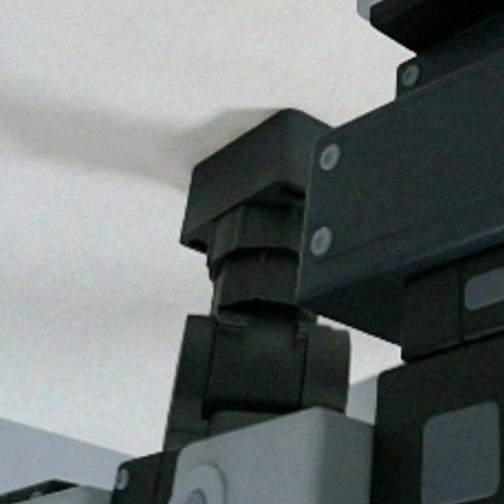

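Scaled by 4.200 from the camera's 672x504 image, which has a finer 960x720 frame.

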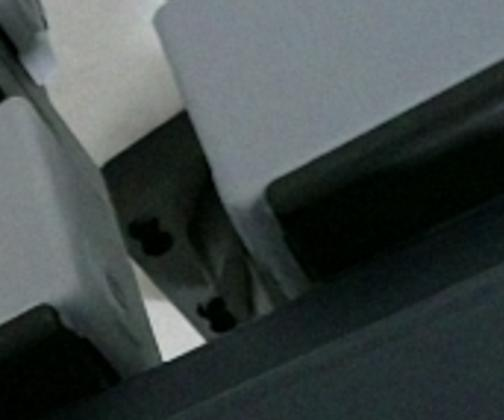

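Scaled by 2.520 from the camera's 672x504 image, which has a finer 960x720 frame.

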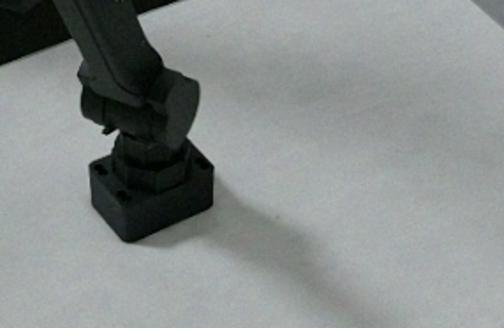

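>>> {"op": "execute_actions", "data": {"actions": [[[0.06,0.0125,0,0,0,0,0,-0.754,-0.576,-0.696,0,-0.754,-0.576,-0.696,0,-0.754,-0.576,-0.696,-0.714,-0.678,-0.226,-0.168,0.4,-0.6,0,0,0,0,0,-0.1,0,0.1,0.6,0.5,0,0.1,0.6,0.5,0,0.1,0.6,0.5,-0.714,-0.678,-0.226,-0.168,0.4,-0.6]],[[0.1,0.0125,0,0,0,0,0,-0.754,-0.576,-0.696,0,-0.754,-0.576,-0.696,0,-0.754,-0.576,-0.696,-0.714,-0.678,-0.226,-0.168,0.4,-0.6,0,0,0,0,0,-0.1,0,0.1,0.6,0.5,0,0.1,0.6,0.5,0,0.1,0.6,0.5,-0.714,-0.678,-0.226,-0.168,0.4,-0.6]],[[0.12,0.0125,0,0,0,0,0,-0.754,-0.576,-0.696,0,-0.754,-0.576,-0.696,0,-0.754,-0.576,-0.696,-0.714,-0.678,-0.226,-0.168,0.4,-0.6,0,0,0,0,0,-0.1,0,0.1,0.6,0.5,0,0.1,0.6,0.5,0,0.1,0.6,0.5,-0.714,-0.678,-0.226,-0.168,0.4,-0.6]],[[0.12,0.0125,0,0,0,0,0,-0.754,-0.576,-0.696,0,-0.754,-0.576,-0.696,0,-0.754,-0.576,-0.696,-0.714,-0.678,-0.226,-0.168,0.4,-0.6,0.0697,0.0923,0,0,0,-0.1,0,0.1,0.6,0.5,0,0.1,0.6,0.5,0,0.1,0.6,0.5,-0.714,-0.678,-0.226,-0.168,0.4,-0.6]],[[0.12,0.0125,0,0,0,0,0,-0.754,-0.576,-0.696,0,-0.754,-0.576,-0.696,0,-0.754,-0.576,-0.696,-0.714,-0.678,-0.226,-0.168,0.4,-0.6,0.038,0.109,0,0,0,-0.1,0,0.1,0.6,0.5,0,0.1,0.6,0.5,0,0.1,0.6,0.5,-0.714,-0.678,-0.226,-0.168,0.4,-0.6]],[[0.12,0.0125,0,0,0,0,0,-0.754,-0.576,-0.696,0,-0.754,-0.576,-0.696,0,-0.754,-0.576,-0.696,-0.714,-0.678,-0.226,-0.168,0.4,-0.6,0.003,0.115,0,0,0,-0.1,0,0.1,0.6,0.5,0,0.1,0.6,0.5,0,0.1,0.6,0.5,-0.714,-0.678,-0.226,-0.168,0.4,-0.6]],[[0,0,0,0,0,0,0,-0.754,-0.576,-0.696,0,-0.754,-0.576,-0.696,0,-0.754,-0.576,-0.696,-0.714,-0.678,-0.226,-0.168,0.4,-0.6,-0.028,0.222,0.0245,-0.0032,0.0088,-0.0826,0,0.1,0.6,0.5,0,0.1,0.6,0.5,0,0.1,0.6,0.5,-0.714,-0.678,-0.226,-0.168,0.4,-0.6]],[[0,0,0,0,0,0,0,-0.754,-0.576,-0.696,0,-0.754,-0.576,-0.696,0,-0.754,-0.576,-0.696,-0.714,-0.678,-0.226,-0.168,0.4,-0.6,-0.028,0.222,0.0245,-0.0032,0.0088,-0.0826,0,0.1,0.6,0.5,0,0.1,0.6,0.5,0,0.1,0.6,0.5,-0.714,-0.678,-0.226,-0.168,0.4,-0.6]],[[0,0,0,0,0,0,0,-0.754,-0.576,-0.696,0,-0.754,-0.576,-0.696,0,-0.754,-0.576,-0.696,-0.714,-0.678,-0.226,-0.168,0.4,-0.6,-0.028,0.222,0.0245,-0.0032,0.0088,-0.0826,0,0.1,0.6,0.5,0,0.1,0.6,0.5,0,0.1,0.6,0.5,-0.714,-0.678,-0.226,-0.168,0.4,-0.6]]], "cameras": ["cam_right_wrist", "cam_high", "cam_low"]}}

Scene clock: 53.70 s.
left_arm: end_effector_position=(+0.4682, -0.1414, +0.3012) hand_goal=(+0.000, -0.754, -0.576, -0.696, +0.000, -0.754, -0.576, -0.696, +0.000, -0.754, -0.576, -0.696, -0.714, -0.678, -0.226, -0.168) hand_measured=(+0.000, -0.754, -0.576, -0.696, +0.000, -0.754, -0.576, -0.696, +0.000, -0.754, -0.576, -0.696, -0.714, -0.678, -0.222, -0.168) hand_current_ma=(+0, +0, +0, +0, +0, +0, +0, +0, +0, +0, +0, +0, +0, +0, +2, +0) hand_state=(goal, goal, goal, goal, goal, goal, goal, goal, goal, goal, goal, goal, goal, goal, goal, goal) hand_current_limit=0.40 hand_speed=-0.60 end_effector_quat_wxyz=(-0.018, +0.709, +0.705, -0.009) | right_arm: end_effector_position=(+0.5703, -0.1849, +0.4029) hand_goal=(+0.000, +0.100, +0.600, +0.500, +0.000, +0.100, +0.600, +0.500, +0.000, +0.100, +0.600, +0.500, -0.714, -0.678, -0.226, -0.168) hand_measured=(+0.000, +0.084, +0.598, +0.498, +0.000, +0.086, +0.596, +0.498, +0.000, +0.084, +0.596, +0.498, -0.714, -0.678, -0.222, -0.168) hand_current_ma=(+0, -27, -2, -2, +1, -26, -3, -2, +0, -32, -4, -2, +0, +1, +4, +0) hand_state=(goal, goal, goal, goal, goal, goal, goal, goal, goal, goal, goal, goal, goal, goal, goal, goal) hand_current_limit=0.40 hand_speed=-0.60 end_effector_quat_wxyz=(+0.145, +0.145, +0.978, +0.035)
Joint positions: left_arm=[-0.401 1.458 1.555 -1.709 0.003 -0.396] | right_arm=[-0.506 1.787 2.16 -1.693 -0.165 -1.761]
Joint torques (N m): left_arm=[-0.97 -11.58 7.51 0.39 -0.14 0.04] | right_arm=[-0.73 -15.85 10.62 0.39 -0.59 -0.03]
Heat: left arm: hottest elbow 33 °C; right arm: hottest elbow 34 °C.
Hand target: left_arm +0.4691, -0.1436, +0.3172; +0.000, +0.715, +0.699, -0.001 | right_arm +0.5786, -0.1897, +0.4137; +0.025, +0.118, +0.991, +0.050
Off the commanded pose: left_arm 0.016 m, 2 deg | right_arm 0.014 m, 14 deg.
joint sent to its limit (right arm) — joint 4 (wrist pitch), lower limit. The joint targets are off in position and orientation.
Step readings (end_effector_position of left_arm | right_arm):
0: (+0.4097, -0.5207, +0.2880) | (+0.0704, -0.4936, +0.3808)
1: (+0.4097, -0.5207, +0.2880) | (+0.0704, -0.4936, +0.3808)
2: (+0.4097, -0.5207, +0.2880) | (+0.0712, -0.4932, +0.3807)
4: (+0.4104, -0.5190, +0.2879) | (+0.0760, -0.4932, +0.3814)
8: (+0.4140, -0.5076, +0.2866) | (+0.0743, -0.4940, +0.3827)
15: (+0.4273, -0.4918, +0.2908) | (+0.0685, -0.4944, +0.3837)
16: (+0.4278, -0.4908, +0.2911) | (+0.0694, -0.4942, +0.3838)
17: (+0.4275, -0.4893, +0.2905) | (+0.0711, -0.4937, +0.3840)
19: (+0.4242, -0.4795, +0.2856) | (+0.0762, -0.4921, +0.3849)
23: (+0.4232, -0.4528, +0.2838) | (+0.0720, -0.4899, +0.3858)
30: (+0.4391, -0.4268, +0.2987) | (+0.0671, -0.4875, +0.3857)
31: (+0.4395, -0.4263, +0.2989) | (+0.0680, -0.4874, +0.3850)
32: (+0.4378, -0.4258, +0.2982) | (+0.0702, -0.4864, +0.3844)
34: (+0.4319, -0.4164, +0.2911) | (+0.0750, -0.4842, +0.3829)
38: (+0.4314, -0.3839, +0.2868) | (+0.0733, -0.4854, +0.3756)
45: (+0.4488, -0.3525, +0.3008) | (+0.0690, -0.4872, +0.3686)
46: (+0.4491, -0.3521, +0.3009) | (+0.0696, -0.4865, +0.3686)
47: (+0.4478, -0.3521, +0.2998) | (+0.0715, -0.4855, +0.3700)
49: (+0.4419, -0.3454, +0.2941) | (+0.0798, -0.4824, +0.3727)
53: (+0.4413, -0.3108, +0.2905) | (+0.1129, -0.4731, +0.3811)
60: (+0.4571, -0.2787, +0.3024) | (+0.1374, -0.4659, +0.3866)
61: (+0.4564, -0.2799, +0.3025) | (+0.1375, -0.4662, +0.3859)
62: (+0.4552, -0.2805, +0.3015) | (+0.1374, -0.4665, +0.3865)
64: (+0.4511, -0.2749, +0.2969) | (+0.1453, -0.4659, +0.3868)
68: (+0.4516, -0.2376, +0.2916) | (+0.1803, -0.4579, +0.3900)
75: (+0.4640, -0.2052, +0.3031) | (+0.2053, -0.4489, +0.3903)
76: (+0.4635, -0.2071, +0.3028) | (+0.2045, -0.4498, +0.3901)
77: (+0.4622, -0.2084, +0.3019) | (+0.2048, -0.4499, +0.3919)
79: (+0.4609, -0.2028, +0.2977) | (+0.2119, -0.4509, +0.3963)
83: (+0.4619, -0.1627, +0.2941) | (+0.2461, -0.4419, +0.4021)
90: (+0.4698, -0.1327, +0.3019) | (+0.2720, -0.4308, +0.3985)
91: (+0.4692, -0.1350, +0.3014) | (+0.2715, -0.4317, +0.3984)
92: (+0.4691, -0.1358, +0.3013) | (+0.2735, -0.4311, +0.3988)
94: (+0.4688, -0.1377, +0.3013) | (+0.2871, -0.4263, +0.4008)
98: (+0.4683, -0.1403, +0.3012) | (+0.3512, -0.3892, +0.4034)
105: (+0.4682, -0.1414, +0.3012) | (+0.3999, -0.3628, +0.3988)
106: (+0.4682, -0.1414, +0.3012) | (+0.3988, -0.3654, +0.3978)
107: (+0.4682, -0.1414, +0.3012) | (+0.3989, -0.3670, +0.3982)
109: (+0.4682, -0.1414, +0.3012) | (+0.4076, -0.3643, +0.3995)
113: (+0.4682, -0.1414, +0.3012) | (+0.4547, -0.3216, +0.4026)
120: (+0.4682, -0.1414, +0.3012) | (+0.5002, -0.2745, +0.4008)
121: (+0.4682, -0.1414, +0.3012) | (+0.4999, -0.2764, +0.4013)
122: (+0.4682, -0.1414, +0.3012) | (+0.5003, -0.2779, +0.4015)
124: (+0.4682, -0.1414, +0.3012) | (+0.5071, -0.2747, +0.4021)
128: (+0.4682, -0.1414, +0.3012) | (+0.5402, -0.2253, +0.4044)
135: (+0.4682, -0.1414, +0.3012) | (+0.5745, -0.1634, +0.4034)
camera_calibration:
cam_right_wrist: T_world_to_cam=[[0.882642, 0.37012, 0.289749, -0.523133], [0.0498594, -0.686671, 0.725257, -0.488406], [0.467394, -0.625696, -0.624538, -0.00129865], [0, 0, 0, 1]] pos_world=[0.486698, -0.142565, 0.504986]
Images, in order (width x height): cam_high 672x504, cam_low 672x504, cam_right_wrist 672x504.

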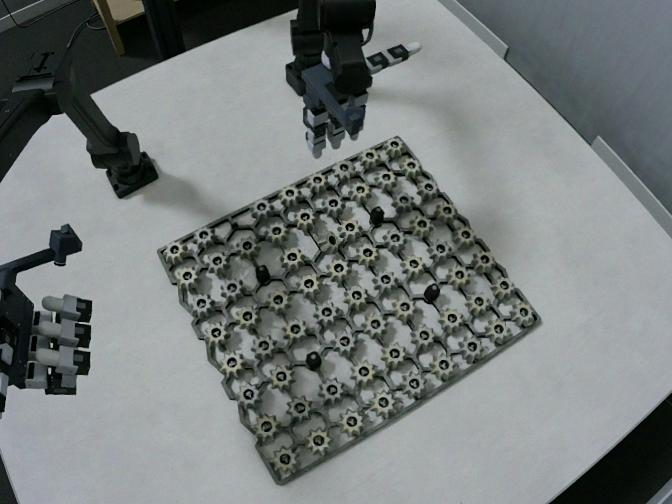

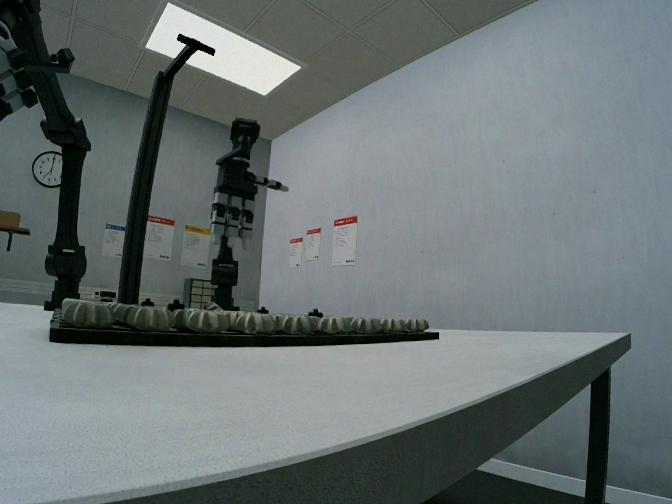

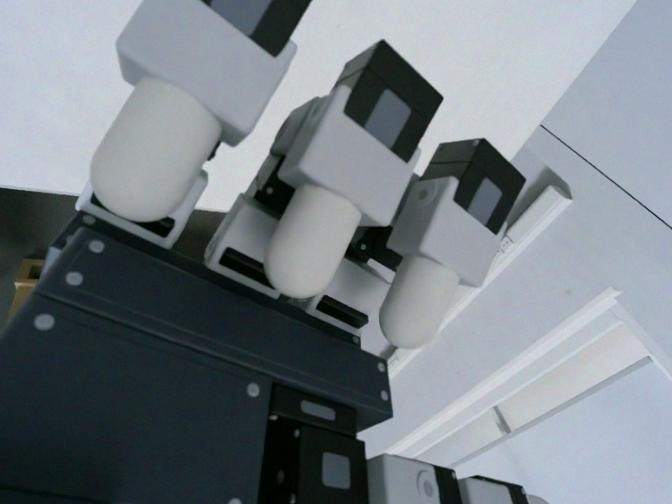

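>>> {"op": "execute_actions", "data": {"actions": [[[0,0,0,0,0,0,0,-0.754,-0.576,-0.696,0,-0.754,-0.576,-0.696,0,-0.754,-0.576,-0.696,-0.714,-0.678,-0.226,-0.168,0.4,-0.6,0,0,0,0,0,0,0,-0.754,-0.576,-0.696,0,-0.754,-0.576,-0.696,0,-0.754,-0.576,-0.696,-0.714,-0.678,-0.226,-0.168,0.4,-0.2]],[[0,0,0,0,0,0,0,-0.754,-0.576,-0.696,0,-0.754,-0.576,-0.696,0,-0.754,-0.576,-0.696,-0.714,-0.678,-0.226,-0.168,0.4,-0.6,-0.014,0.111,0.0123,-0.0016,0.0044,-0.0413,0,-0.754,-0.576,-0.696,0,-0.754,-0.576,-0.696,0,-0.754,-0.576,-0.696,-0.714,-0.678,-0.226,-0.168,0.4,-0.6]]], "cameras": ["cam_right_wrist"]}}

Scene clock: 55.67 s.
left_arm: end_effector_position=(+0.4682, -0.1414, +0.3012) hand_goal=(+0.000, -0.754, -0.576, -0.696, +0.000, -0.754, -0.576, -0.696, +0.000, -0.754, -0.576, -0.696, -0.714, -0.678, -0.226, -0.168) hand_measured=(+0.000, -0.754, -0.576, -0.696, +0.000, -0.754, -0.576, -0.696, +0.000, -0.754, -0.576, -0.696, -0.714, -0.678, -0.222, -0.168) hand_current_ma=(+0, +0, +0, +0, +0, +0, +0, +0, +0, +0, +0, +0, +0, +0, +2, +0) hand_state=(goal, goal, goal, goal, goal, goal, goal, goal, goal, goal, goal, goal, goal, goal, goal, goal) hand_current_limit=0.40 hand_speed=-0.60 end_effector_quat_wxyz=(-0.018, +0.709, +0.705, -0.009) | right_arm: end_effector_position=(+0.5950, -0.1209, +0.4046) hand_goal=(+0.000, -0.754, -0.576, -0.696, +0.000, -0.754, -0.576, -0.696, +0.000, -0.754, -0.576, -0.696, -0.714, -0.678, -0.226, -0.168) hand_measured=(+0.000, -0.754, -0.574, -0.694, +0.000, -0.754, -0.574, -0.694, +0.000, -0.754, -0.574, -0.694, -0.714, -0.678, -0.222, -0.168) hand_current_ma=(+0, +0, +2, +2, +1, +0, +2, +2, +0, +0, +2, +2, +0, +1, +4, +0) hand_state=(goal, goal, goal, goal, goal, goal, goal, goal, goal, goal, goal, goal, goal, goal, goal, goal) hand_current_limit=0.40 hand_speed=-0.60 end_effector_quat_wxyz=(+0.148, +0.087, +0.984, +0.042)
Joint positions: left_arm=[-0.401 1.458 1.555 -1.709 0.003 -0.396] | right_arm=[-0.391 1.807 2.191 -1.693 -0.167 -1.763]
Joint torques (N m): left_arm=[-0.79 -11.34 7.45 0.36 -0.14 0.06] | right_arm=[-1.14 -15.91 10.76 0.46 -0.43 -0.12]
Heat: left arm: hottest elbow 33 °C; right arm: hottest elbow 34 °C.
Hand target: left_arm +0.4691, -0.1436, +0.3172; +0.000, +0.715, +0.699, -0.001 | right_arm +0.6026, -0.1265, +0.4137; +0.022, +0.053, +0.997, +0.052
Off the commanded pose: left_arm 0.016 m, 2 deg | right_arm 0.013 m, 15 deg.
joint sent to its limit (right arm) — joint 4 (wrist pitch), lower limit. The joint targets are off in position and orientation.
Step readings (end_effector_position of left_arm | right_arm):
0: (+0.4682, -0.1414, +0.3012) | (+0.5703, -0.1849, +0.4029)
1: (+0.4682, -0.1414, +0.3012) | (+0.5703, -0.1849, +0.4029)
2: (+0.4682, -0.1414, +0.3012) | (+0.5704, -0.1847, +0.4031)
4: (+0.4682, -0.1414, +0.3012) | (+0.5706, -0.1848, +0.4044)
8: (+0.4682, -0.1414, +0.3012) | (+0.5711, -0.1830, +0.4044)
15: (+0.4682, -0.1414, +0.3012) | (+0.5714, -0.1824, +0.4042)
16: (+0.4682, -0.1414, +0.3012) | (+0.5714, -0.1824, +0.4042)
17: (+0.4682, -0.1414, +0.3012) | (+0.5715, -0.1824, +0.4049)
19: (+0.4682, -0.1414, +0.3012) | (+0.5733, -0.1788, +0.4049)
23: (+0.4682, -0.1414, +0.3012) | (+0.5833, -0.1514, +0.4068)
30: (+0.4682, -0.1414, +0.3012) | (+0.5955, -0.1142, +0.4063)
camera_calibration:
cam_right_wrist: T_world_to_cam=[[0.830342, 0.471436, 0.29712, -0.5286], [0.121887, -0.673925, 0.728676, -0.489544], [0.543761, -0.568835, -0.61705, -0.0134456], [0, 0, 0, 1]] pos_world=[0.505899, -0.0883624, 0.50548]
Images, in order (width x height): cam_right_wrist 672x504.

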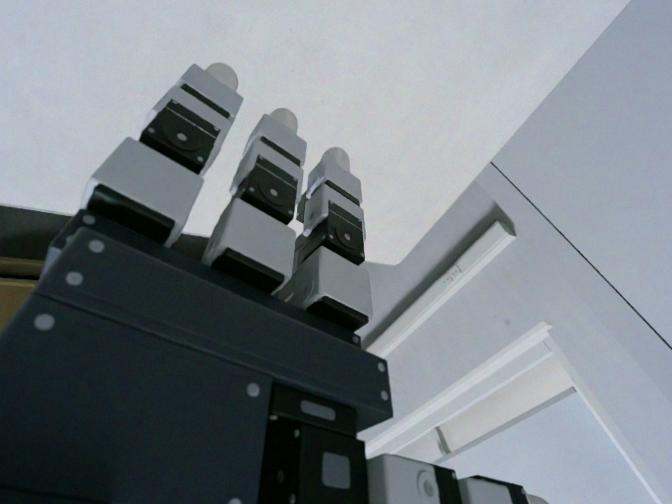

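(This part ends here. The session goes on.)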